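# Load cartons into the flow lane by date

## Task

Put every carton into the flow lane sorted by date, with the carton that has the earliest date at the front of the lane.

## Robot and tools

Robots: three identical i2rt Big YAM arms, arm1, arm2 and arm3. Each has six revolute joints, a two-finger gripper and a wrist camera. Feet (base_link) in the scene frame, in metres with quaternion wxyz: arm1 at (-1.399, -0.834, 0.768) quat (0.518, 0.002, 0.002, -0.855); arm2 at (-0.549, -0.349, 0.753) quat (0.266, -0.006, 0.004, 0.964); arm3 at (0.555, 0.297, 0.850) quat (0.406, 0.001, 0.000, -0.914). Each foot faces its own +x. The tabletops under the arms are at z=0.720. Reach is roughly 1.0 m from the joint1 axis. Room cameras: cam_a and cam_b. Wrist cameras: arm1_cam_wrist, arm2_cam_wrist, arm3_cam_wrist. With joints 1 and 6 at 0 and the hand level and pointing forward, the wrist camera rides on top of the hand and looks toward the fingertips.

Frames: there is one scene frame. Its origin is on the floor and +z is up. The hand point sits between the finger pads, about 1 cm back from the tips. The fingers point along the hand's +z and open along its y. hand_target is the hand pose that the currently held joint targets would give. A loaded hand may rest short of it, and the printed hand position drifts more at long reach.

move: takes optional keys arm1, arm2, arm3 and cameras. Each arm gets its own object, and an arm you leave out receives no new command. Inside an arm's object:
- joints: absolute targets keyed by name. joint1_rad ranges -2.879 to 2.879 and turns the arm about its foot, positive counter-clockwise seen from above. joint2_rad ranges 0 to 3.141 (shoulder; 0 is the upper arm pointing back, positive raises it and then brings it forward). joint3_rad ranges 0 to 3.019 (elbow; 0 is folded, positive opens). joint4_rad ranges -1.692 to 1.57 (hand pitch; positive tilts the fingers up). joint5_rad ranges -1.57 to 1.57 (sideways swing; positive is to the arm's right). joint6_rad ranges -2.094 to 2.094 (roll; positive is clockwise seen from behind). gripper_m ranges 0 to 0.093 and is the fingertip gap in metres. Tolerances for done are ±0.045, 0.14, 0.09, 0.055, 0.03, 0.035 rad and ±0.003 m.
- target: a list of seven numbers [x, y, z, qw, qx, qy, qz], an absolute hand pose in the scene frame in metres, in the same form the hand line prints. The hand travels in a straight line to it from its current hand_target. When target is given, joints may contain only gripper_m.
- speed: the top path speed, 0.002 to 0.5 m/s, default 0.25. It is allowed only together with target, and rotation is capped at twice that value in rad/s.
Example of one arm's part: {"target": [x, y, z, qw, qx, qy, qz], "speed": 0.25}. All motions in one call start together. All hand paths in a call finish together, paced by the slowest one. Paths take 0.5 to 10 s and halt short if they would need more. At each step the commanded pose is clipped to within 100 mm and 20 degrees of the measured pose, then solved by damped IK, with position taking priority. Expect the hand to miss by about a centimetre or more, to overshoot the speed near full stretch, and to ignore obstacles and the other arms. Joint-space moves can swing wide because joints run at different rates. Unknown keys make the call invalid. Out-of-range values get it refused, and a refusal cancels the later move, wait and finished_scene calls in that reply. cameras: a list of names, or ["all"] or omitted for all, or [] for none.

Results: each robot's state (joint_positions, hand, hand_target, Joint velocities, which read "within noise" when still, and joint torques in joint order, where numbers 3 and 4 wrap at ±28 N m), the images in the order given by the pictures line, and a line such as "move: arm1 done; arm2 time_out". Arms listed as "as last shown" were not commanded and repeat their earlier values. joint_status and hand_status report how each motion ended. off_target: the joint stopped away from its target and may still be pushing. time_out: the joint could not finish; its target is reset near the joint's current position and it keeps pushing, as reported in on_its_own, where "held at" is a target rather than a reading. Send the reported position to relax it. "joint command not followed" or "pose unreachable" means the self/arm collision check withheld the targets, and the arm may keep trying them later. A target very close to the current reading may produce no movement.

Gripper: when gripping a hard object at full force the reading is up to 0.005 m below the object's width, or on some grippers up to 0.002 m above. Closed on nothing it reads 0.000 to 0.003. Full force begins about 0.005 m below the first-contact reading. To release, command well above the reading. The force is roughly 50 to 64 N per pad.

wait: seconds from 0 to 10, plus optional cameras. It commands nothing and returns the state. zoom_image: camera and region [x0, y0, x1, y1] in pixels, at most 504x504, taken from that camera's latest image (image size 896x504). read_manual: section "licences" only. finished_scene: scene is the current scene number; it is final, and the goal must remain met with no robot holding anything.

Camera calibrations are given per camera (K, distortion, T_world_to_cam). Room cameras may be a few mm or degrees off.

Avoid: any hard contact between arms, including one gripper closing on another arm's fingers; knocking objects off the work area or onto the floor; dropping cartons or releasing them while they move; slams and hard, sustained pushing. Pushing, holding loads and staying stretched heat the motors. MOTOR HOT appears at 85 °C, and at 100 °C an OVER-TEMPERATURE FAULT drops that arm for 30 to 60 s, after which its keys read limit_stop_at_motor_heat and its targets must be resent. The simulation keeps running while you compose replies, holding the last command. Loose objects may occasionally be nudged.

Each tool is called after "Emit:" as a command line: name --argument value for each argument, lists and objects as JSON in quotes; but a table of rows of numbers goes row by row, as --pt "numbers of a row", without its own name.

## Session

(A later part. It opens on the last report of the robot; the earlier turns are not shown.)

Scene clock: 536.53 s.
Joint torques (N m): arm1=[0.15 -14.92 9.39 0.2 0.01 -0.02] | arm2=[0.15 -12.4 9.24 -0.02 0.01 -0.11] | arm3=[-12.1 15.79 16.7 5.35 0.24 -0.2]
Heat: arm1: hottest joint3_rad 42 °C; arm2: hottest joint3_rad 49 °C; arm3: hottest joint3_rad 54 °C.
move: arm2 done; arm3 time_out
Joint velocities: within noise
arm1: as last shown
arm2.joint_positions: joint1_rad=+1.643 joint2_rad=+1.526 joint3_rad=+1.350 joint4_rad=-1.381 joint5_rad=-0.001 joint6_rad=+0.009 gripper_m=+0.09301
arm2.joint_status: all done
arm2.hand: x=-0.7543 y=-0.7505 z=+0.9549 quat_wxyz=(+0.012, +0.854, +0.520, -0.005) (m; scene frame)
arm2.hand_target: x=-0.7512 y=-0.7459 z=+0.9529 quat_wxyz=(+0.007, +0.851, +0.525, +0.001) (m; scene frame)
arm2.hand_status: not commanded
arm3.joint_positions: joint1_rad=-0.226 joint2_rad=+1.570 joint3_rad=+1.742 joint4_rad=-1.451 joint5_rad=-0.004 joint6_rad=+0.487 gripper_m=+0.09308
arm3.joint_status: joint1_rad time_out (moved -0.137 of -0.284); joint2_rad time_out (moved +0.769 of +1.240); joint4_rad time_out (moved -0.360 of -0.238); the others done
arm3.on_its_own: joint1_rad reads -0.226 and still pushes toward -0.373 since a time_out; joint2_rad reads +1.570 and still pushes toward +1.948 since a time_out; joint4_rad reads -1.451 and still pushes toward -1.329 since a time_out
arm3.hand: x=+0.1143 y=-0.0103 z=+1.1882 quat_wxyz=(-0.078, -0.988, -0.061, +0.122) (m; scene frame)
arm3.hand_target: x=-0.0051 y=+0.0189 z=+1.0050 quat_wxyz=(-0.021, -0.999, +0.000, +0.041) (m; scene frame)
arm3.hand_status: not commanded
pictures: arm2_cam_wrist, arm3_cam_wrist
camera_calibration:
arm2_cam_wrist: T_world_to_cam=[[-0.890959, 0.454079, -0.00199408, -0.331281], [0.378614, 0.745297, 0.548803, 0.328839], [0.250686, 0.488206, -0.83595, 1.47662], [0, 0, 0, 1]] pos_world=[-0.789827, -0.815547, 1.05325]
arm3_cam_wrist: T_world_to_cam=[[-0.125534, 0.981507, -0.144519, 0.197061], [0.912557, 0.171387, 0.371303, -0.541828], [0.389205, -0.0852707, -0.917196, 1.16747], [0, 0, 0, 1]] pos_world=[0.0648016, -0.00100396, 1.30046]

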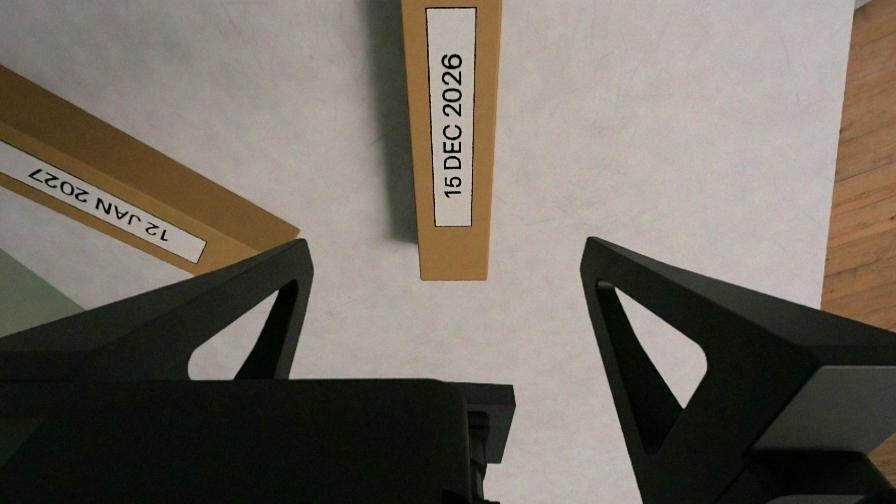

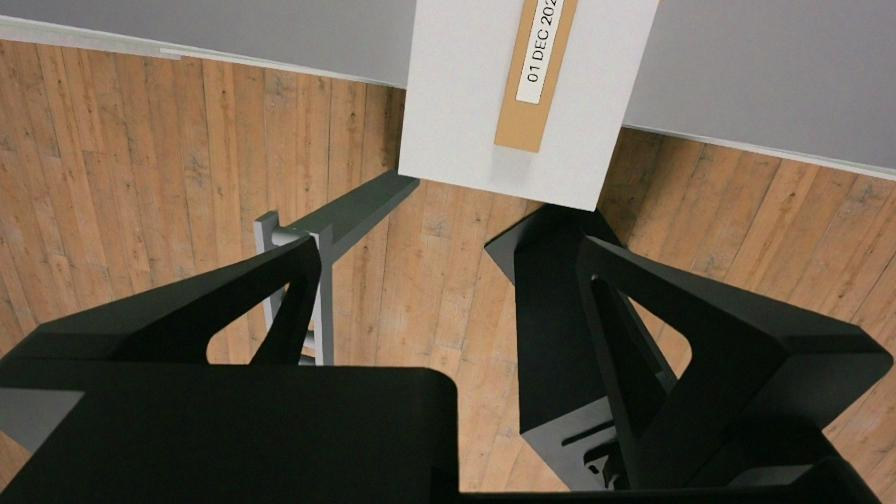

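Emit:
move --arm2 '{"target": [-0.7514, -0.7458, 0.742, 0, 0.8508, 0.5255, 0], "speed": 0.25}' --arm3 '{"joints": {"joint1_rad": -0.2147, "joint2_rad": 1.269, "joint3_rad": 0.9586, "joint4_rad": -1.26, "joint5_rad": 0, "joint6_rad": 0.621, "gripper_m": 0.093}}' --cameras '["arm3_cam_wrist"]'

Emit:
move --arm2 '{"joints": {"gripper_m": 0.05}}' --arm3 '{"target": [-0.004, 0.018, 0.95, 0, -1, 0, 0], "speed": 0.25}' --cameras '["arm3_cam_wrist"]'

Scene clock: 557.30 s.
Joint torques (N m): arm1=[0.15 -14.92 9.4 0.2 0.01 -0.03] | arm2=[0.03 -11.34 7.28 0.76 0.05 -0.11] | arm3=[0.03 -10.17 10.51 0.35 0.15 0.13]
Heat: arm1: hottest joint3_rad 42 °C; arm2: hottest joint3_rad 48 °C; arm3: hottest joint3_rad 55 °C.
move: arm2 done; arm3 done
Joint velocities: within noise
arm1.joint_positions: joint1_rad=+1.007 joint2_rad=+1.506 joint3_rad=+1.495 joint4_rad=-1.499 joint5_rad=+0.002 joint6_rad=+0.006 gripper_m=+0.09295
arm1.joint_status: not commanded
arm1.hand: x=-1.1680 y=-1.2352 z=+1.0291 quat_wxyz=(-0.025, -0.501, -0.865, +0.013) (m; scene frame)
arm1.hand_target: x=-1.1706 y=-1.2370 z=+1.0337 quat_wxyz=(-0.030, -0.502, -0.864, +0.015) (m; scene frame)
arm1.hand_status: not commanded
arm2.joint_positions: joint1_rad=+1.643 joint2_rad=+1.757 joint3_rad=+1.040 joint4_rad=-0.852 joint5_rad=+0.012 joint6_rad=+0.008 gripper_m=+0.09301
arm2.joint_status: not commanded
arm2.hand: x=-0.7520 y=-0.7472 z=+0.7490 quat_wxyz=(+0.003, +0.854, +0.521, -0.003) (m; scene frame)
arm2.hand_target: x=-0.7513 y=-0.7457 z=+0.7421 quat_wxyz=(+0.000, +0.851, +0.525, +0.000) (m; scene frame)
arm2.hand_status: done (0.007 m and 0.8 deg from the pose sent, 0.213 m and 1.6 deg at the start)
arm3.joint_positions: joint1_rad=-0.214 joint2_rad=+1.259 joint3_rad=+0.959 joint4_rad=-1.259 joint5_rad=-0.002 joint6_rad=+0.613 gripper_m=+0.09308
arm3.joint_status: all done
arm3.hand: x=+0.2796 y=+0.1006 z=+1.0025 quat_wxyz=(-0.004, -1.000, -0.004, +0.003) (m; scene frame)
arm3.hand_target: x=+0.2794 y=+0.1012 z=+0.9993 quat_wxyz=(+0.000, -1.000, +0.000, -0.001) (m; scene frame)
arm3.hand_status: not commanded
pictures: arm3_cam_wrist
camera_calibration:
arm3_cam_wrist: T_world_to_cam=[[0.00689312, 0.99992, -0.0105679, -0.0910088], [0.806783, 0.000682806, 0.590847, -0.816066], [0.590807, -0.0125988, -0.806714, 0.767812], [0, 0, 0, 1]] pos_world=[0.205387, 0.101232, 1.10061]

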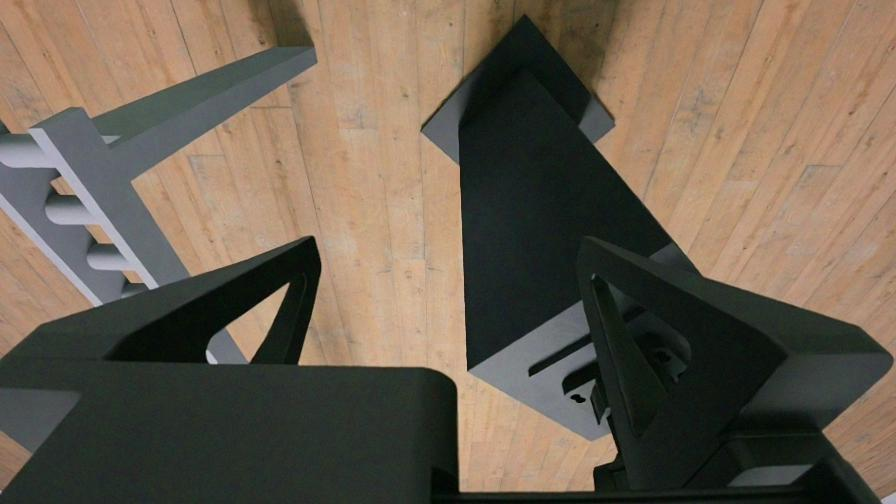

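Scene clock: 559.50 s.
Joint torques (N m): arm1=[0.15 -14.97 9.4 0.18 0.01 -0.03] | arm2=[0.09 -12.1 7.36 0.76 -0.02 -0.1] | arm3=[-0.73 -22.95 14.97 0.06 0.08 -0.05]
Heat: arm1: hottest joint3_rad 42 °C; arm2: hottest joint3_rad 48 °C; arm3: hottest joint3_rad 55 °C.
move: arm2 off_target; arm3 off_target
Joint velocities: within noise
arm1: as last shown
arm2.joint_positions: joint1_rad=+1.643 joint2_rad=+1.757 joint3_rad=+1.040 joint4_rad=-0.852 joint5_rad=+0.014 joint6_rad=+0.007 gripper_m=+0.06060
arm2.joint_status: gripper_m off_target (ended at +0.06063, target +0.05000)
arm2.hand: x=-0.7523 y=-0.7471 z=+0.7490 quat_wxyz=(+0.002, +0.853, +0.521, -0.003) (m; scene frame)
arm2.hand_target: x=-0.7514 y=-0.7458 z=+0.7421 quat_wxyz=(+0.000, +0.851, +0.526, +0.000) (m; scene frame)
arm2.hand_status: not commanded
arm3.joint_positions: joint1_rad=-0.363 joint2_rad=+2.005 joint3_rad=+1.745 joint4_rad=-1.317 joint5_rad=+0.001 joint6_rad=+0.473 gripper_m=+0.09308
arm3.joint_status: not commanded
arm3.hand: x=+0.0106 y=+0.0199 z=+0.9504 quat_wxyz=(+0.002, -1.000, +0.000, -0.003) (m; scene frame)
arm3.hand_target: x=-0.0036 y=+0.0184 z=+0.9500 quat_wxyz=(+0.000, -1.000, +0.000, +0.001) (m; scene frame)
arm3.hand_status: off_target (0.015 m and 0.4 deg from the pose sent, 0.300 m and 0.8 deg at the start)
pictures: arm3_cam_wrist
camera_calibration:
arm3_cam_wrist: T_world_to_cam=[[0.0161638, 0.999869, 0.00107225, -0.020189], [0.798992, -0.0135611, 0.601188, -0.577713], [0.601124, -0.00886075, -0.799107, 0.876233], [0, 0, 0, 1]] pos_world=[-0.0648102, 0.020116, 1.04754]

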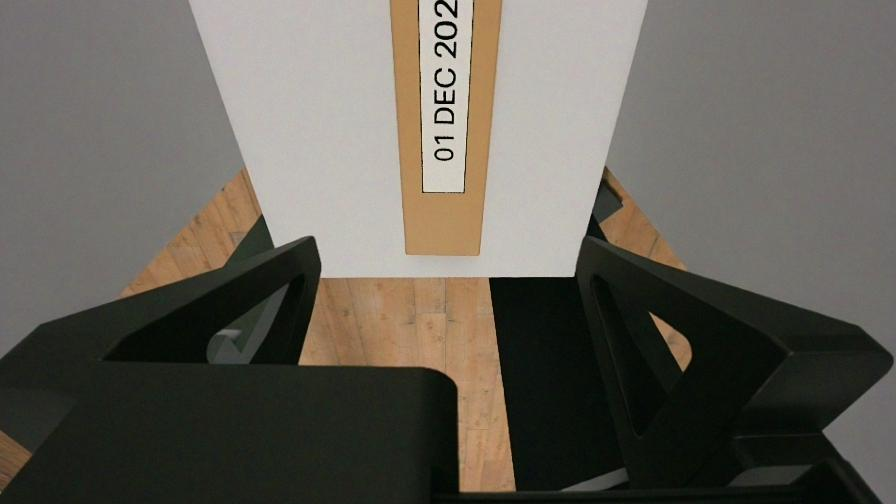

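Emit:
move --arm3 '{"target": [-0.029, 0.016, 0.79, 0, -1, 0, 0], "speed": 0.15}' --cameras '["cam_a", "cam_b", "arm3_cam_wrist"]'

Emit:
zoom_image --camera "cam_b" --region '[300, 150, 640, 400]'

Scene clock: 573.50 s.
Joint torques (N m): arm1=[0.21 -14.97 9.4 0.2 0 -0.02] | arm2=[0.03 -12.1 7.38 0.75 -0.03 -0.1] | arm3=[-0.73 -25.64 10.78 0.68 0.07 -0.03]
Heat: arm1: hottest joint3_rad 42 °C; arm2: hottest joint3_rad 48 °C; arm3: hottest joint3_rad 52 °C.
move: arm3 off_target
Joint velocities: within noise
arm1, arm2: as last shown
arm3.joint_positions: joint1_rad=-0.375 joint2_rad=+2.240 joint3_rad=+1.728 joint4_rad=-1.054 joint5_rad=+0.001 joint6_rad=+0.459 gripper_m=+0.09308
arm3.joint_status: not commanded
arm3.hand: x=-0.0222 y=+0.0112 z=+0.8013 quat_wxyz=(-0.001, -1.000, -0.001, +0.001) (m; scene frame)
arm3.hand_target: x=-0.0286 y=+0.0162 z=+0.7900 quat_wxyz=(+0.000, -1.000, +0.000, +0.000) (m; scene frame)
arm3.hand_status: off_target (0.014 m and 0.2 deg from the pose sent, 0.165 m and 0.5 deg at the start)
pictures: arm3_cam_wrist, cam_a, cam_b
camera_calibration:
arm3_cam_wrist: T_world_to_cam=[[0.0130654, 0.999908, -0.00365707, -0.00706753], [0.804499, -0.00833997, 0.593895, -0.456004], [0.59381, -0.0107016, -0.804534, 0.780986], [0, 0, 0, 1]] pos_world=[-0.0968099, 0.0116216, 0.899123]

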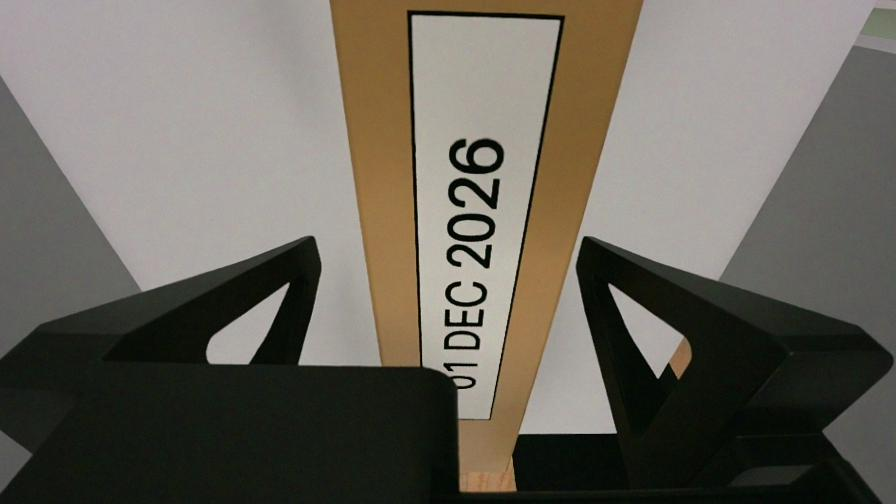

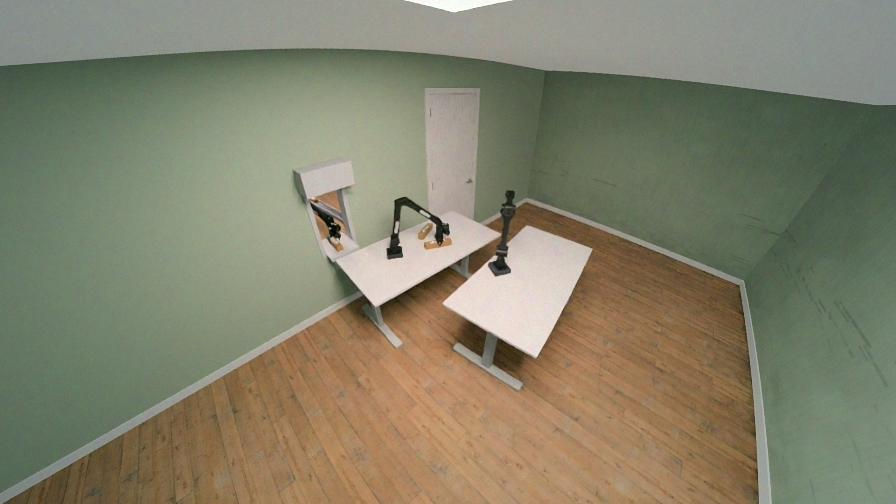

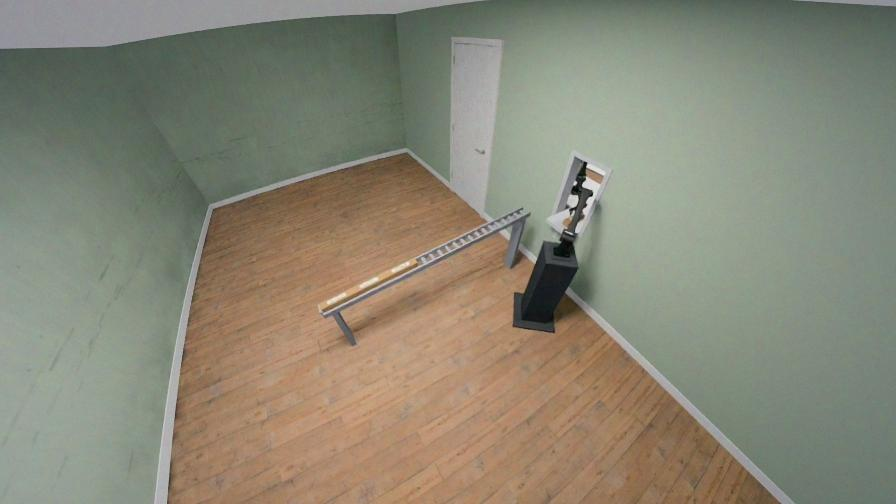

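Scaled by 1.482 from the camera's 896x504 image, which has a finer 1280x720 frame.

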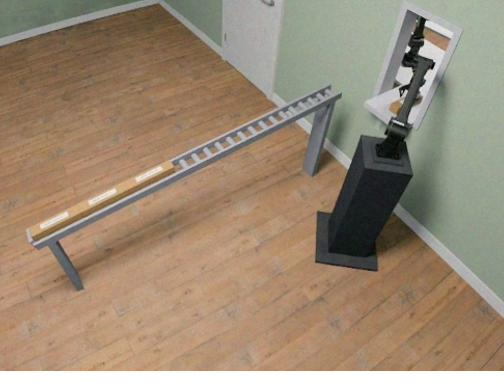

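Emit:
zoom_image --camera "cam_b" --region '[315, 250, 435, 320]'

Emit:
zoom_image --camera "cam_b" --region '[420, 200, 540, 280]'

Scaled by 4.200 from the camera's 896x504 image, which has a finer 1280x720 frame.

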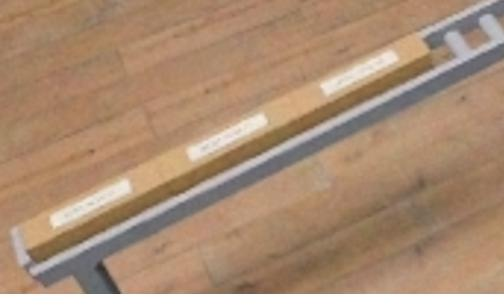

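Scaled by 4.200 from the camera's 896x504 image, which has a finer 1280x720 frame.

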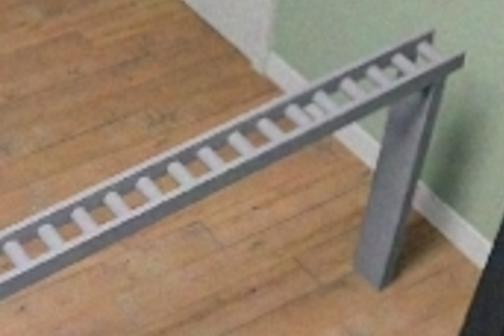

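Emit:
move --arm3 '{"target": [-0.036, 0.022, 0.782, 0, -1, 0, 0], "speed": 0.1}' --cameras '[]'

Emit:
move --arm3 '{"joints": {"gripper_m": 0.05}}' --cameras '["arm3_cam_wrist"]'

Emit:
move --arm3 '{"target": [-0.036, 0.02, 0.95, 0, -1, 0, 0], "speed": 0.2}' --arm2 '{"target": [-0.7514, -0.7458, 0.96, 0, 0.8508, 0.5255, 0], "speed": 0.25}' --cameras '[]'

Emit:
move --arm3 '{"target": [0.28, 0.10, 0.98, 0, -1, 0, 0], "speed": 0.3}' --cameras '[]'

Emit:
move --arm3 '{"joints": {"joint1_rad": 0.949, "joint2_rad": 2.2141, "joint3_rad": 2.0911, "joint4_rad": -1.4478, "joint5_rad": 0, "joint6_rad": 1.785}}' --arm2 '{"joints": {"joint1_rad": -1.406, "joint2_rad": 1.278, "joint3_rad": 1.0935, "joint4_rad": -1.387, "joint5_rad": 0, "joint6_rad": 1.197}}' --cameras '["arm2_cam_wrist", "arm3_cam_wrist", "cam_b"]'

Scene clock: 591.47 s.
Joint torques (N m): arm1=[0.09 -14.92 9.4 0.18 0.01 -0.03] | arm2=[0.03 -12.1 7.36 0.76 -0.02 -0.1] | arm3=[-0.67 -25.05 11.88 0.68 0.09 -0.01]
Heat: arm1: hottest joint3_rad 42 °C; arm2: hottest joint3_rad 47 °C; arm3: hottest joint3_rad 48 °C.
move: arm3 off_target
Joint velocities: within noise
arm1, arm2: as last shown
arm3.joint_positions: joint1_rad=-0.389 joint2_rad=+2.252 joint3_rad=+1.728 joint4_rad=-1.048 joint5_rad=+0.001 joint6_rad=+0.446 gripper_m=+0.09308
arm3.joint_status: not commanded
arm3.hand: x=-0.0258 y=+0.0199 z=+0.7939 quat_wxyz=(+0.001, -1.000, -0.001, -0.001) (m; scene frame)
arm3.hand_target: x=-0.0354 y=+0.0223 z=+0.7821 quat_wxyz=(+0.000, -1.000, +0.000, +0.000) (m; scene frame)
arm3.hand_status: off_target (0.016 m and 0.2 deg from the pose sent, 0.026 m and 0.2 deg at the start)
pictures: none
No camera images: "cameras" was empty.

Scene clock: 592.10 s.
Joint torques (N m): arm1=[0.15 -14.97 9.4 0.2 0 -0.03] | arm2=[0.03 -12.1 7.36 0.76 -0.03 -0.11] | arm3=[-0.73 -24.88 11.89 0.64 0.13 -0.02]
Heat: arm1: hottest joint3_rad 42 °C; arm2: hottest joint3_rad 47 °C; arm3: hottest joint3_rad 48 °C.
move: arm3 off_target
Joint velocities: within noise
arm1, arm2: as last shown
arm3.joint_positions: joint1_rad=-0.389 joint2_rad=+2.252 joint3_rad=+1.728 joint4_rad=-1.047 joint5_rad=-0.001 joint6_rad=+0.445 gripper_m=+0.05844
arm3.joint_status: gripper_m off_target (ended at +0.05847, target +0.05000)
arm3.hand: x=-0.0259 y=+0.0195 z=+0.7939 quat_wxyz=(+0.000, -1.000, -0.001, -0.001) (m; scene frame)
arm3.hand_target: x=-0.0354 y=+0.0223 z=+0.7821 quat_wxyz=(+0.000, -1.000, +0.000, +0.000) (m; scene frame)
arm3.hand_status: not commanded
pictures: arm3_cam_wrist
camera_calibration:
arm3_cam_wrist: T_world_to_cam=[[0.0138679, 0.999899, -0.00315159, -0.0157095], [0.801895, -0.00923881, 0.597394, -0.451431], [0.597304, -0.0108118, -0.801942, 0.775364], [0, 0, 0, 1]] pos_world=[-0.10091, 0.0199204, 0.89143]

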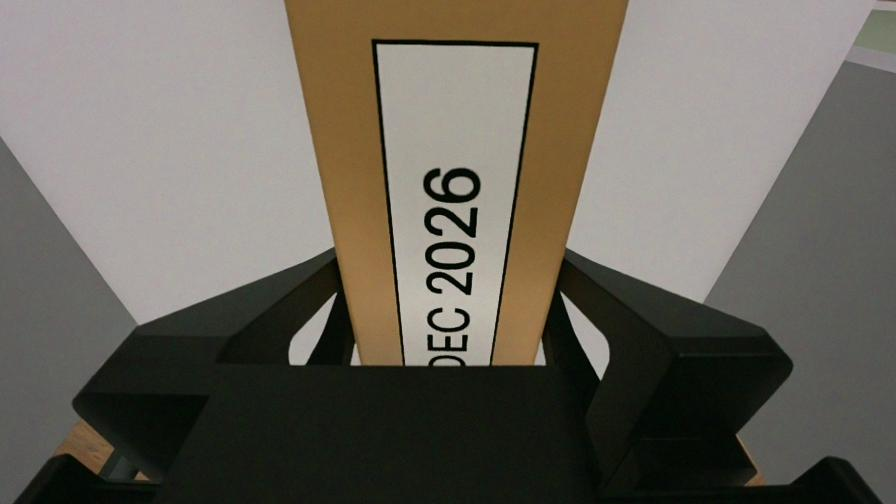

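Scene clock: 593.87 s.
Joint torques (N m): arm1=[0.15 -14.92 9.39 0.2 0 -0.03] | arm2=[0.5 -11.4 15.15 -0.28 -0.03 -0.04] | arm3=[-0.38 -28.22 15.75 -0.08 0.1 0.02]
Heat: arm1: hottest joint3_rad 42 °C; arm2: hottest joint3_rad 47 °C; arm3: hottest joint3_rad 48 °C.
move: arm2 off_target; arm3 off_target
Joint velocities: within noise
arm1: as last shown
arm2.joint_positions: joint1_rad=+1.643 joint2_rad=+1.515 joint3_rad=+1.286 joint4_rad=-1.403 joint5_rad=+0.014 joint6_rad=+0.007 gripper_m=+0.06060
arm2.joint_status: not commanded
arm2.hand: x=-0.7443 y=-0.7257 z=+0.9357 quat_wxyz=(-0.015, +0.853, +0.522, +0.024) (m; scene frame)
arm2.hand_target: x=-0.7506 y=-0.7444 z=+0.9601 quat_wxyz=(+0.000, +0.851, +0.526, +0.000) (m; scene frame)
arm2.hand_status: off_target (0.032 m and 3.2 deg from the pose sent, 0.211 m and 0.7 deg at the start)
arm3.joint_positions: joint1_rad=-0.389 joint2_rad=+2.117 joint3_rad=+1.865 joint4_rad=-1.367 joint5_rad=+0.000 joint6_rad=+0.444 gripper_m=+0.05844
arm3.joint_status: not commanded
arm3.hand: x=-0.0179 y=+0.0236 z=+0.9266 quat_wxyz=(+0.011, -1.000, -0.001, -0.023) (m; scene frame)
arm3.hand_target: x=-0.0348 y=+0.0206 z=+0.9504 quat_wxyz=(+0.000, -1.000, +0.000, +0.001) (m; scene frame)
arm3.hand_status: off_target (0.030 m and 2.9 deg from the pose sent, 0.156 m and 0.2 deg at the start)
pictures: none
No camera images: "cameras" was empty.

Scene clock: 595.93 s.
Joint torques (N m): arm1=[0.21 -14.92 9.42 0.18 0.01 -0.03] | arm2=[0.44 -11.4 15.15 -0.27 -0.03 -0.05] | arm3=[0.91 -13.1 10.55 0.02 0.15 0.18]
Heat: arm1: hottest joint3_rad 42 °C; arm2: hottest joint3_rad 48 °C; arm3: hottest joint3_rad 48 °C.
move: arm3 done
Joint velocities: within noise
arm1, arm2: as last shown
arm2.hand: x=-0.7443 y=-0.7256 z=+0.9358 quat_wxyz=(-0.015, +0.853, +0.522, +0.024) (m; scene frame)
arm3.joint_positions: joint1_rad=-0.222 joint2_rad=+1.303 joint3_rad=+0.916 joint4_rad=-1.193 joint5_rad=-0.001 joint6_rad=+0.617 gripper_m=+0.05844
arm3.joint_status: not commanded
arm3.hand: x=+0.2775 y=+0.1027 z=+0.9731 quat_wxyz=(+0.002, -1.000, +0.001, -0.005) (m; scene frame)
arm3.hand_target: x=+0.2800 y=+0.1001 z=+0.9798 quat_wxyz=(+0.000, -1.000, +0.000, +0.000) (m; scene frame)
arm3.hand_status: done (0.008 m and 0.7 deg from the pose sent, 0.312 m and 2.9 deg at the start)
pictures: none
No camera images: "cameras" was empty.

Scene clock: 598.40 s.
Joint torques (N m): arm1=[0.15 -14.97 9.4 0.2 0.01 -0.02] | arm2=[-0.62 -9.29 9.43 -0.12 -0.01 0.08] | arm3=[0.62 -30.39 15.34 -0.23 0.14 0.15]
Heat: arm1: hottest joint3_rad 42 °C; arm2: hottest joint3_rad 48 °C; arm3: hottest joint3_rad 48 °C.
move: arm2 done; arm3 done
Joint velocities: within noise
arm1: as last shown
arm2.joint_positions: joint1_rad=-1.399 joint2_rad=+1.292 joint3_rad=+1.099 joint4_rad=-1.379 joint5_rad=+0.002 joint6_rad=+1.187 gripper_m=+0.06073
arm2.joint_status: all done
arm2.hand: x=-0.4213 y=-0.0136 z=+0.9446 quat_wxyz=(-0.005, +0.008, -1.000, +0.007) (m; scene frame)
arm2.hand_target: x=-0.4209 y=-0.0186 z=+0.9474 quat_wxyz=(-0.005, +0.000, -1.000, +0.006) (m; scene frame)
arm2.hand_status: not commanded
arm3.joint_positions: joint1_rad=+0.944 joint2_rad=+2.226 joint3_rad=+2.039 joint4_rad=-1.438 joint5_rad=+0.000 joint6_rad=+1.777 gripper_m=+0.05845
arm3.joint_status: all done
arm3.hand: x=+0.6930 y=-0.3564 z=+0.9232 quat_wxyz=(+0.027, -1.000, -0.002, +0.004) (m; scene frame)
arm3.hand_target: x=+0.6990 y=-0.3694 z=+0.9503 quat_wxyz=(+0.000, -1.000, +0.000, -0.001) (m; scene frame)
arm3.hand_status: not commanded
pictures: arm2_cam_wrist, arm3_cam_wrist, cam_b
camera_calibration:
arm2_cam_wrist: T_world_to_cam=[[0.0204176, -0.999439, 0.0265572, -0.0320359], [-0.830706, -0.00217762, 0.556708, -0.867917], [-0.556338, -0.0334278, -0.830284, 0.67235], [0, 0, 0, 1]] pos_world=[-0.346276, -0.0114327, 1.04227]
arm3_cam_wrist: T_world_to_cam=[[0.0124876, 0.998636, 0.0507043, 0.301374], [0.808404, -0.0399268, 0.587273, -1.11477], [0.588496, 0.0336559, -0.807799, 0.472954], [0, 0, 0, 1]] pos_world=[0.619091, -0.36139, 1.02145]

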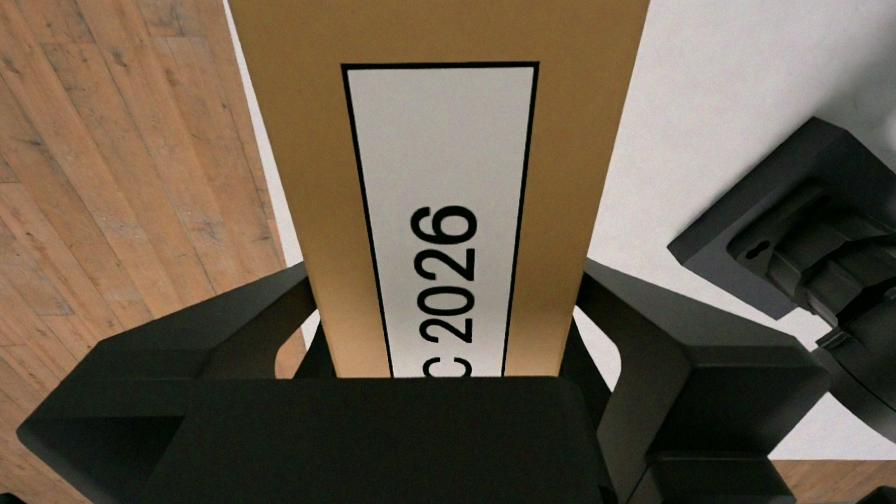

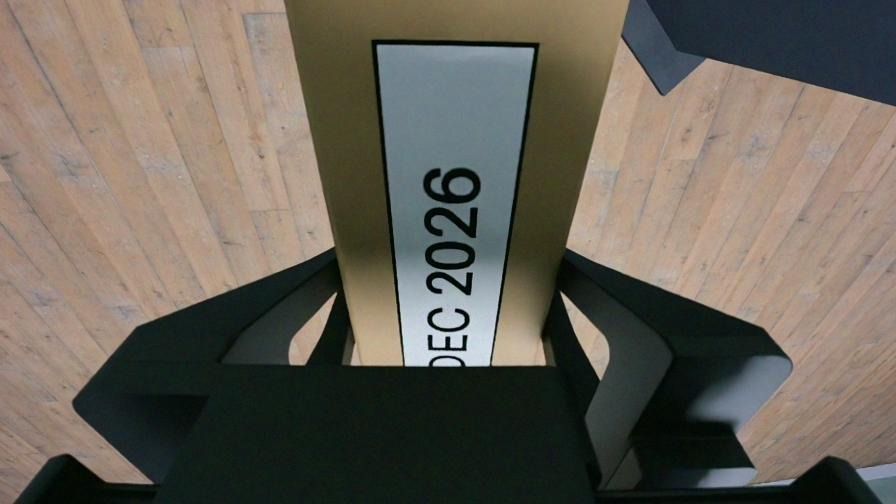

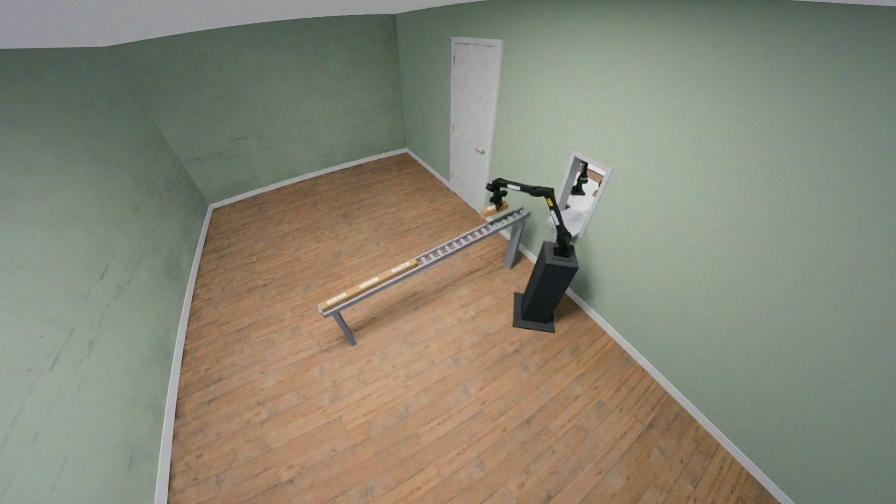

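Emit:
zoom_image --camera "cam_b" --region '[470, 170, 590, 250]'

Emit:
zoom_image --camera "cam_a" --region '[280, 140, 400, 270]'

Scaled by 4.200 from the camera's 896x504 image, which has a finer 1280x720 frame.

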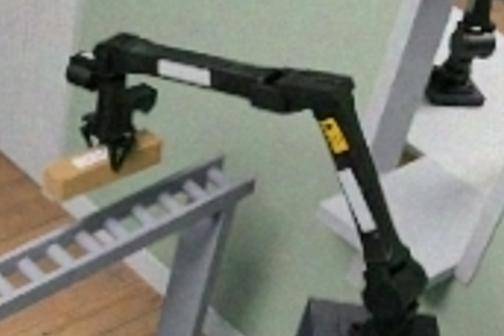

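This scene's latest camera images include none from cam_a. They are from: arm2_cam_wrist, arm3_cam_wrist, cam_b. cam_a's image comes with the result of a call that names it in "cameras".

Emit:
move --arm3 '{"target": [0.72, -0.19, 0.95, 0, -1, 0, 0], "speed": 0.3}' --cameras '["arm3_cam_wrist"]'

Emit:
move --arm3 '{"target": [0.72, -0.19, 0.85, 0, -1, 0, 0], "speed": 0.3}' --cameras '["arm3_cam_wrist"]'

Scene clock: 620.03 s.
Joint torques (N m): arm1=[0.21 -14.97 9.42 0.21 0.01 -0.03] | arm2=[-0.62 -9.29 9.44 -0.13 0 0.08] | arm3=[0.44 -22.83 10.21 0.55 0.2 0.16]
Heat: arm1: hottest joint3_rad 42 °C; arm2: hottest joint3_rad 46 °C; arm3: hottest joint3_rad 51 °C.
move: arm3 off_target
Joint velocities: within noise
arm1.joint_positions: joint1_rad=+1.007 joint2_rad=+1.506 joint3_rad=+1.495 joint4_rad=-1.499 joint5_rad=+0.002 joint6_rad=+0.006 gripper_m=+0.09295
arm1.joint_status: not commanded
arm1.hand: x=-1.1680 y=-1.2352 z=+1.0291 quat_wxyz=(-0.025, -0.501, -0.865, +0.013) (m; scene frame)
arm1.hand_target: x=-1.1706 y=-1.2370 z=+1.0337 quat_wxyz=(-0.030, -0.502, -0.864, +0.015) (m; scene frame)
arm1.hand_status: not commanded
arm2: as last shown
arm3.joint_positions: joint1_rad=+1.061 joint2_rad=+1.786 joint3_rad=+1.373 joint4_rad=-1.194 joint5_rad=-0.001 joint6_rad=+1.891 gripper_m=+0.05845
arm3.joint_status: not commanded
arm3.hand: x=+0.7176 y=-0.1855 z=+0.9373 quat_wxyz=(+0.017, -1.000, -0.003, +0.004) (m; scene frame)
arm3.hand_target: x=+0.7200 y=-0.1898 z=+0.9499 quat_wxyz=(+0.000, -1.000, +0.000, +0.000) (m; scene frame)
arm3.hand_status: off_target (0.014 m and 2.1 deg from the pose sent, 0.171 m and 3.1 deg at the start)
pictures: arm3_cam_wrist
camera_calibration:
arm3_cam_wrist: T_world_to_cam=[[0.00974125, 0.99943, 0.0323094, 0.149045], [0.808451, -0.0268869, 0.58795, -1.13439], [0.588483, 0.0203932, -0.808252, 0.461966], [0, 0, 0, 1]] pos_world=[0.643789, -0.188882, 1.03554]

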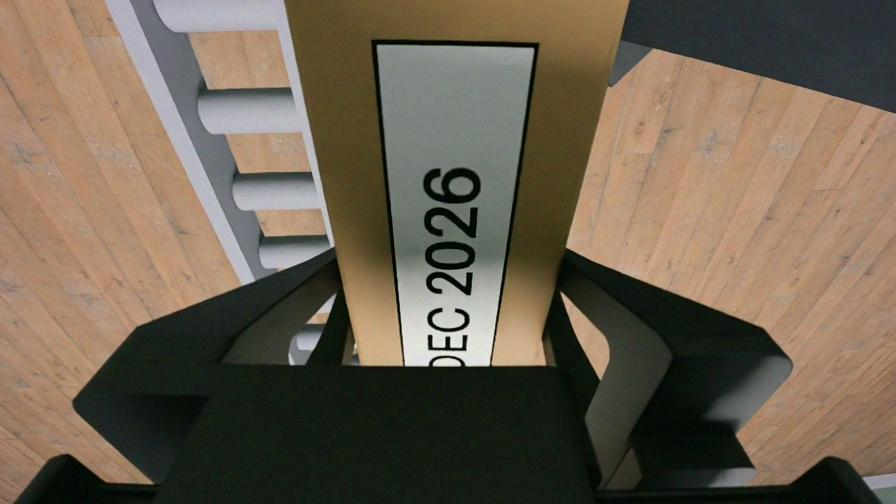

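Scene clock: 621.30 s.
Joint torques (N m): arm1=[0.21 -14.97 9.4 0.21 0 -0.03] | arm2=[-0.62 -9.29 9.43 -0.13 -0.01 0.08] | arm3=[0.5 -22.07 9.77 0.42 0.19 0.16]
Heat: arm1: hottest joint3_rad 42 °C; arm2: hottest joint3_rad 46 °C; arm3: hottest joint3_rad 51 °C.
move: arm3 off_target
Joint velocities: within noise
arm1, arm2: as last shown
arm3.joint_positions: joint1_rad=+1.061 joint2_rad=+1.898 joint3_rad=+1.251 joint4_rad=-0.954 joint5_rad=+0.000 joint6_rad=+1.892 gripper_m=+0.05845
arm3.joint_status: not commanded
arm3.hand: x=+0.7162 y=-0.1810 z=+0.8415 quat_wxyz=(+0.015, -1.000, -0.003, +0.004) (m; scene frame)
arm3.hand_target: x=+0.7200 y=-0.1898 z=+0.8500 quat_wxyz=(+0.000, -1.000, +0.000, +0.000) (m; scene frame)
arm3.hand_status: off_target (0.013 m and 1.7 deg from the pose sent, 0.087 m and 2.1 deg at the start)
pictures: arm3_cam_wrist
camera_calibration:
arm3_cam_wrist: T_world_to_cam=[[0.0101286, 0.999601, 0.0263755, 0.152417], [0.807492, -0.023734, 0.589401, -1.0768], [0.589792, 0.0153282, -0.80741, 0.382809], [0, 0, 0, 1]] pos_world=[0.642189, -0.183781, 0.939734]

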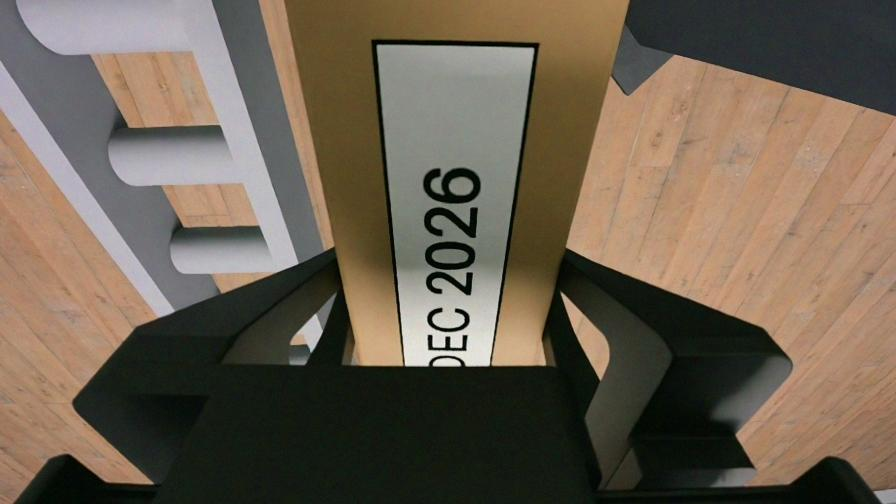

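Emit:
zoom_image --camera "arm3_cam_wrist" --region '[0, 0, 350, 330]'

Scaled by 1.440 from the camera's 896x504 image, which has a finer 1280x720 frame.

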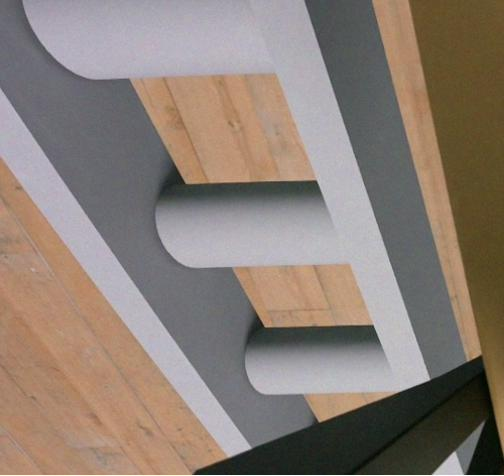

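Emit:
move --arm3 '{"target": [0.82, -0.336, 0.88, 0, -0.99813, 0, 0.061], "speed": 0.25}' --cameras '["arm3_cam_wrist"]'

Emit:
move --arm3 '{"target": [0.82, -0.336, 0.825, 0, -0.99813, 0, 0.061], "speed": 0.15}' --cameras '["arm3_cam_wrist", "cam_b"]'

Emit:
zoom_image --camera "cam_b" --region '[440, 170, 560, 250]'

Scene clock: 662.27 s.
Joint torques (N m): arm1=[0.21 -14.86 9.39 0.21 0.01 -0.03] | arm2=[-0.62 -9.35 9.44 -0.13 -0.01 0.08] | arm3=[0.32 -28.69 15.76 -0.25 0.3 0.14]
Heat: arm1: hottest joint3_rad 42 °C; arm2: hottest joint3_rad 45 °C; arm3: hottest joint3_rad 45 °C.
move: arm3 off_target
Joint velocities: within noise
arm1, arm2: as last shown
arm3.joint_positions: joint1_rad=+1.155 joint2_rad=+2.295 joint3_rad=+2.007 joint4_rad=-1.370 joint5_rad=+0.109 joint6_rad=+1.991 gripper_m=+0.05845
arm3.joint_status: not commanded
arm3.hand: x=+0.8101 y=-0.3205 z=+0.8671 quat_wxyz=(+0.018, -0.998, -0.003, +0.067) (m; scene frame)
arm3.hand_target: x=+0.8197 y=-0.3350 z=+0.8805 quat_wxyz=(-0.001, -0.998, +0.000, +0.060) (m; scene frame)
arm3.hand_status: off_target (0.022 m and 2.1 deg from the pose sent, 0.190 m and 6.8 deg at the start)
pictures: arm3_cam_wrist
camera_calibration:
arm3_cam_wrist: T_world_to_cam=[[0.0124144, 0.99944, 0.0310843, 0.284231], [0.875175, -0.0258965, 0.483113, -1.13433], [0.483647, 0.0212067, -0.875006, 0.496652], [0, 0, 0, 1]] pos_world=[0.749006, -0.32398, 0.973749]

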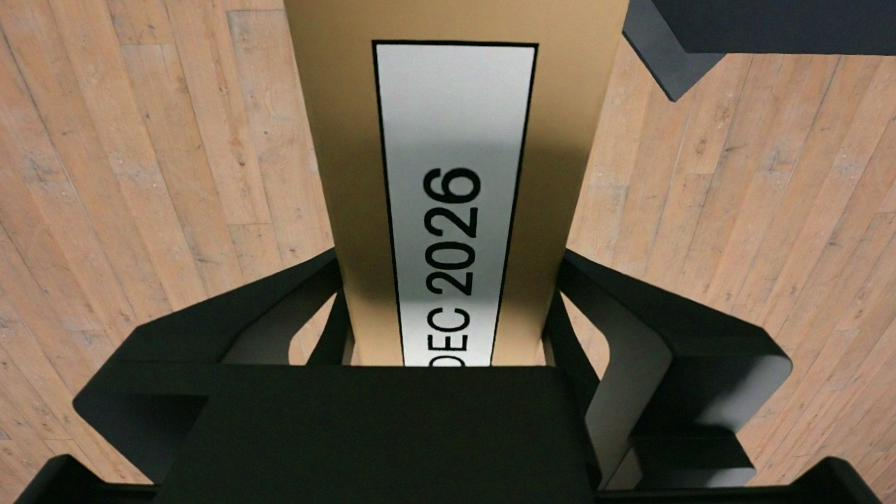

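Scene clock: 663.40 s.
Joint torques (N m): arm1=[0.15 -14.97 9.4 0.18 0.01 -0.03] | arm2=[-0.62 -9.35 9.42 -0.12 0 0.08] | arm3=[0.38 -30.1 11.11 0.36 0.31 0.16]
Heat: arm1: hottest joint3_rad 42 °C; arm2: hottest joint3_rad 45 °C; arm3: hottest joint3_rad 45 °C.
move: arm3 done
Joint velocities: within noise
arm1, arm2: as last shown
arm3.joint_positions: joint1_rad=+1.155 joint2_rad=+2.361 joint3_rad=+2.007 joint4_rad=-1.285 joint5_rad=+0.109 joint6_rad=+1.991 gripper_m=+0.05845
arm3.joint_status: not commanded
arm3.hand: x=+0.8150 y=-0.3314 z=+0.8226 quat_wxyz=(+0.009, -0.998, -0.002, +0.063) (m; scene frame)
arm3.hand_target: x=+0.8200 y=-0.3359 z=+0.8252 quat_wxyz=(+0.000, -0.998, +0.000, +0.061) (m; scene frame)
arm3.hand_status: done (0.007 m and 1.0 deg from the pose sent, 0.046 m and 2.2 deg at the start)
pictures: arm3_cam_wrist, cam_b
camera_calibration:
arm3_cam_wrist: T_world_to_cam=[[0.0122345, 0.999841, 0.0129685, 0.311666], [0.8714, -0.017022, 0.490278, -1.11732], [0.49042, 0.00530242, -0.87147, 0.441891], [0, 0, 0, 1]] pos_world=[0.753106, -0.332979, 0.928849]

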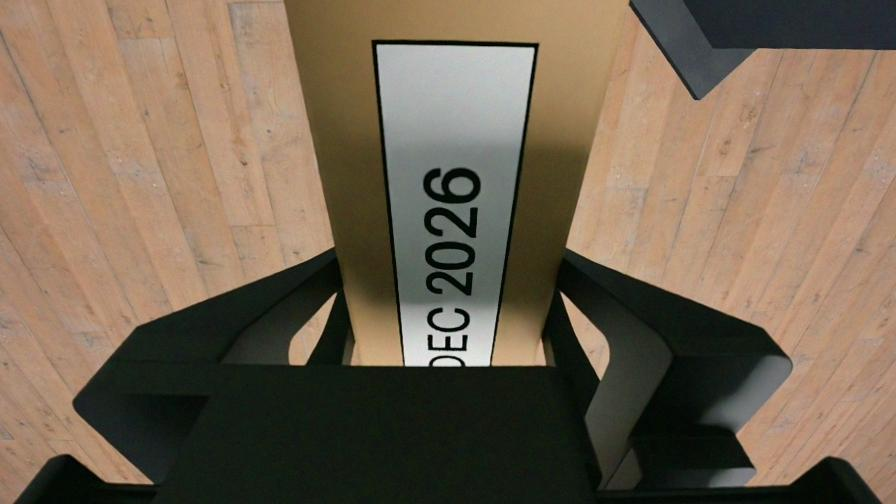

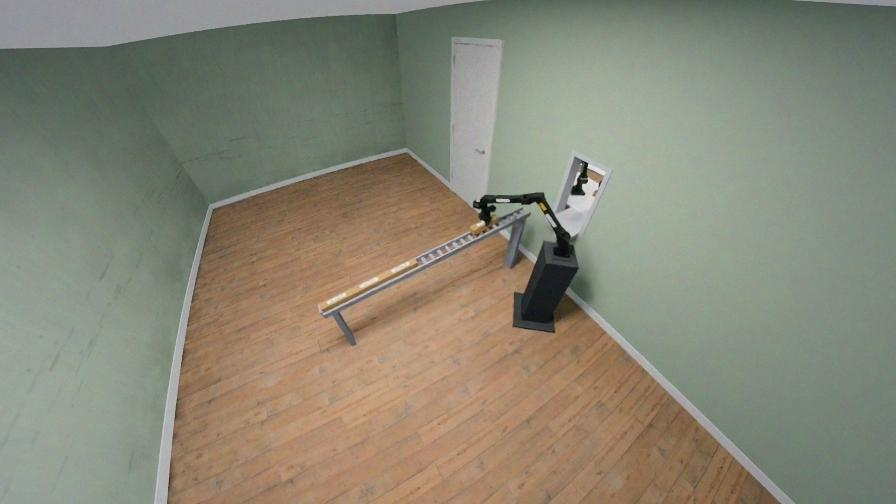

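Scaled by 4.200 from the camera's 896x504 image, which has a finer 1280x720 frame.

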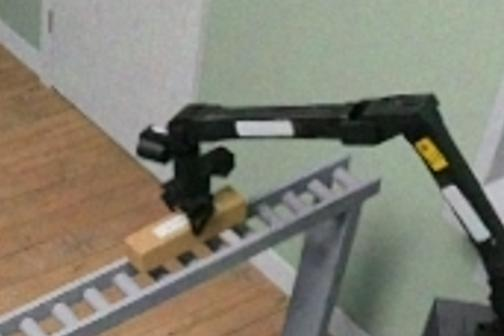

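Emit:
move --arm3 '{"target": [0.825, -0.341, 0.80, 0, -0.99813, 0, 0.061], "speed": 0.1}' --cameras '[]'

Emit:
move --arm3 '{"target": [0.825, -0.341, 0.785, 0, -0.99813, 0, 0.061], "speed": 0.05}' --cameras '["arm3_cam_wrist", "cam_b"]'

Emit:
zoom_image --camera "cam_b" --region '[440, 180, 530, 240]'

Scene clock: 673.13 s.
Joint torques (N m): arm1=[0.15 -14.97 9.4 0.2 0.01 -0.03] | arm2=[-0.62 -9.29 9.43 -0.12 -0.01 0.08] | arm3=[0.79 -29.74 12.7 0.36 0.31 0.15]
Heat: arm1: hottest joint3_rad 43 °C; arm2: hottest joint3_rad 45 °C; arm3: hottest joint3_rad 45 °C.
move: arm3 off_target
Joint velocities: within noise
arm1, arm2: as last shown
arm3.joint_positions: joint1_rad=+1.155 joint2_rad=+2.406 joint3_rad=+2.007 joint4_rad=-1.258 joint5_rad=+0.109 joint6_rad=+1.995 gripper_m=+0.05845
arm3.joint_status: not commanded
arm3.hand: x=+0.8145 y=-0.3302 z=+0.7922 quat_wxyz=(+0.017, -0.998, -0.001, +0.066) (m; scene frame)
arm3.hand_target: x=+0.8249 y=-0.3405 z=+0.8003 quat_wxyz=(+0.000, -0.998, +0.000, +0.061) (m; scene frame)
arm3.hand_status: off_target (0.017 m and 2.1 deg from the pose sent, 0.026 m and 1.0 deg at the start)
pictures: none
No camera images: "cameras" was empty.

Scene clock: 674.27 s.
Joint torques (N m): arm1=[0.15 -14.92 9.4 0.18 0.01 -0.03] | arm2=[-0.67 -9.29 9.43 -0.13 -0.01 0.08] | arm3=[0.85 -29.63 12.1 0.38 0.3 0.14]
Heat: arm1: hottest joint3_rad 43 °C; arm2: hottest joint3_rad 45 °C; arm3: hottest joint3_rad 45 °C.
move: arm3 off_target
Joint velocities: within noise
arm1, arm2: as last shown
arm3.joint_positions: joint1_rad=+1.155 joint2_rad=+2.417 joint3_rad=+2.007 joint4_rad=-1.233 joint5_rad=+0.109 joint6_rad=+1.995 gripper_m=+0.05845
arm3.joint_status: not commanded
arm3.hand: x=+0.8162 y=-0.3339 z=+0.7847 quat_wxyz=(+0.010, -0.998, +0.000, +0.064) (m; scene frame)
arm3.hand_target: x=+0.8250 y=-0.3408 z=+0.7853 quat_wxyz=(+0.000, -0.998, +0.000, +0.061) (m; scene frame)
arm3.hand_status: off_target (0.011 m and 1.2 deg from the pose sent, 0.017 m and 2.1 deg at the start)
pictures: arm3_cam_wrist, cam_b
camera_calibration:
arm3_cam_wrist: T_world_to_cam=[[0.0156707, 0.999744, 0.0162904, 0.309161], [0.872203, -0.0216341, 0.488666, -1.10068], [0.488894, 0.00655082, -0.872319, 0.410651], [0, 0, 0, 1]] pos_world=[0.754408, -0.335584, 0.891049]

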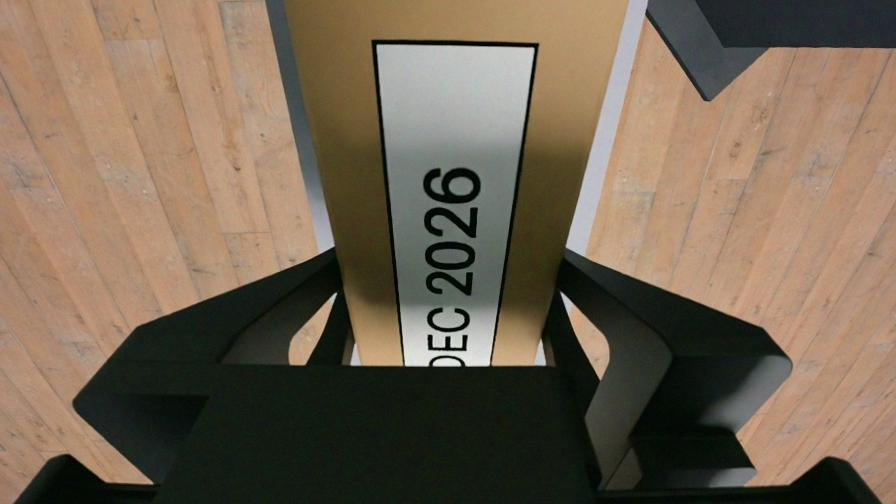

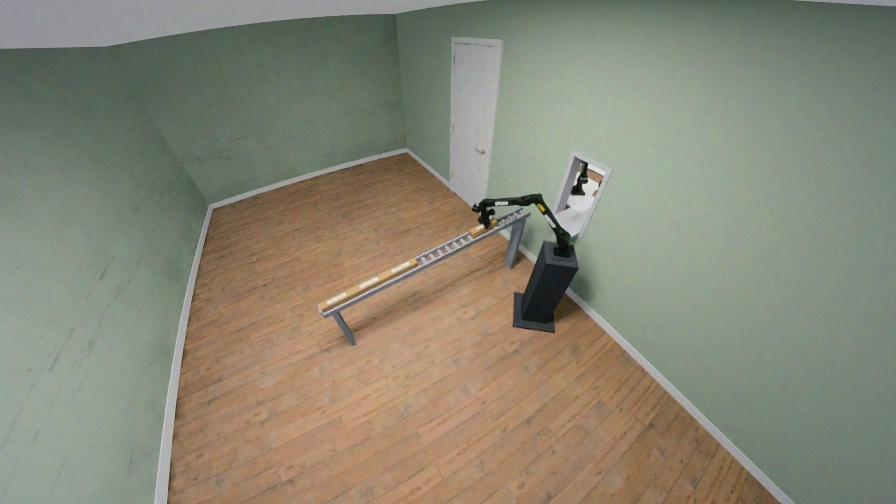

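Scaled by 5.600 from the camera's 896x504 image, which has a finer 1280x720 frame.

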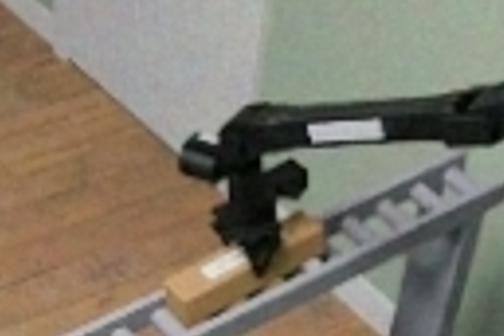

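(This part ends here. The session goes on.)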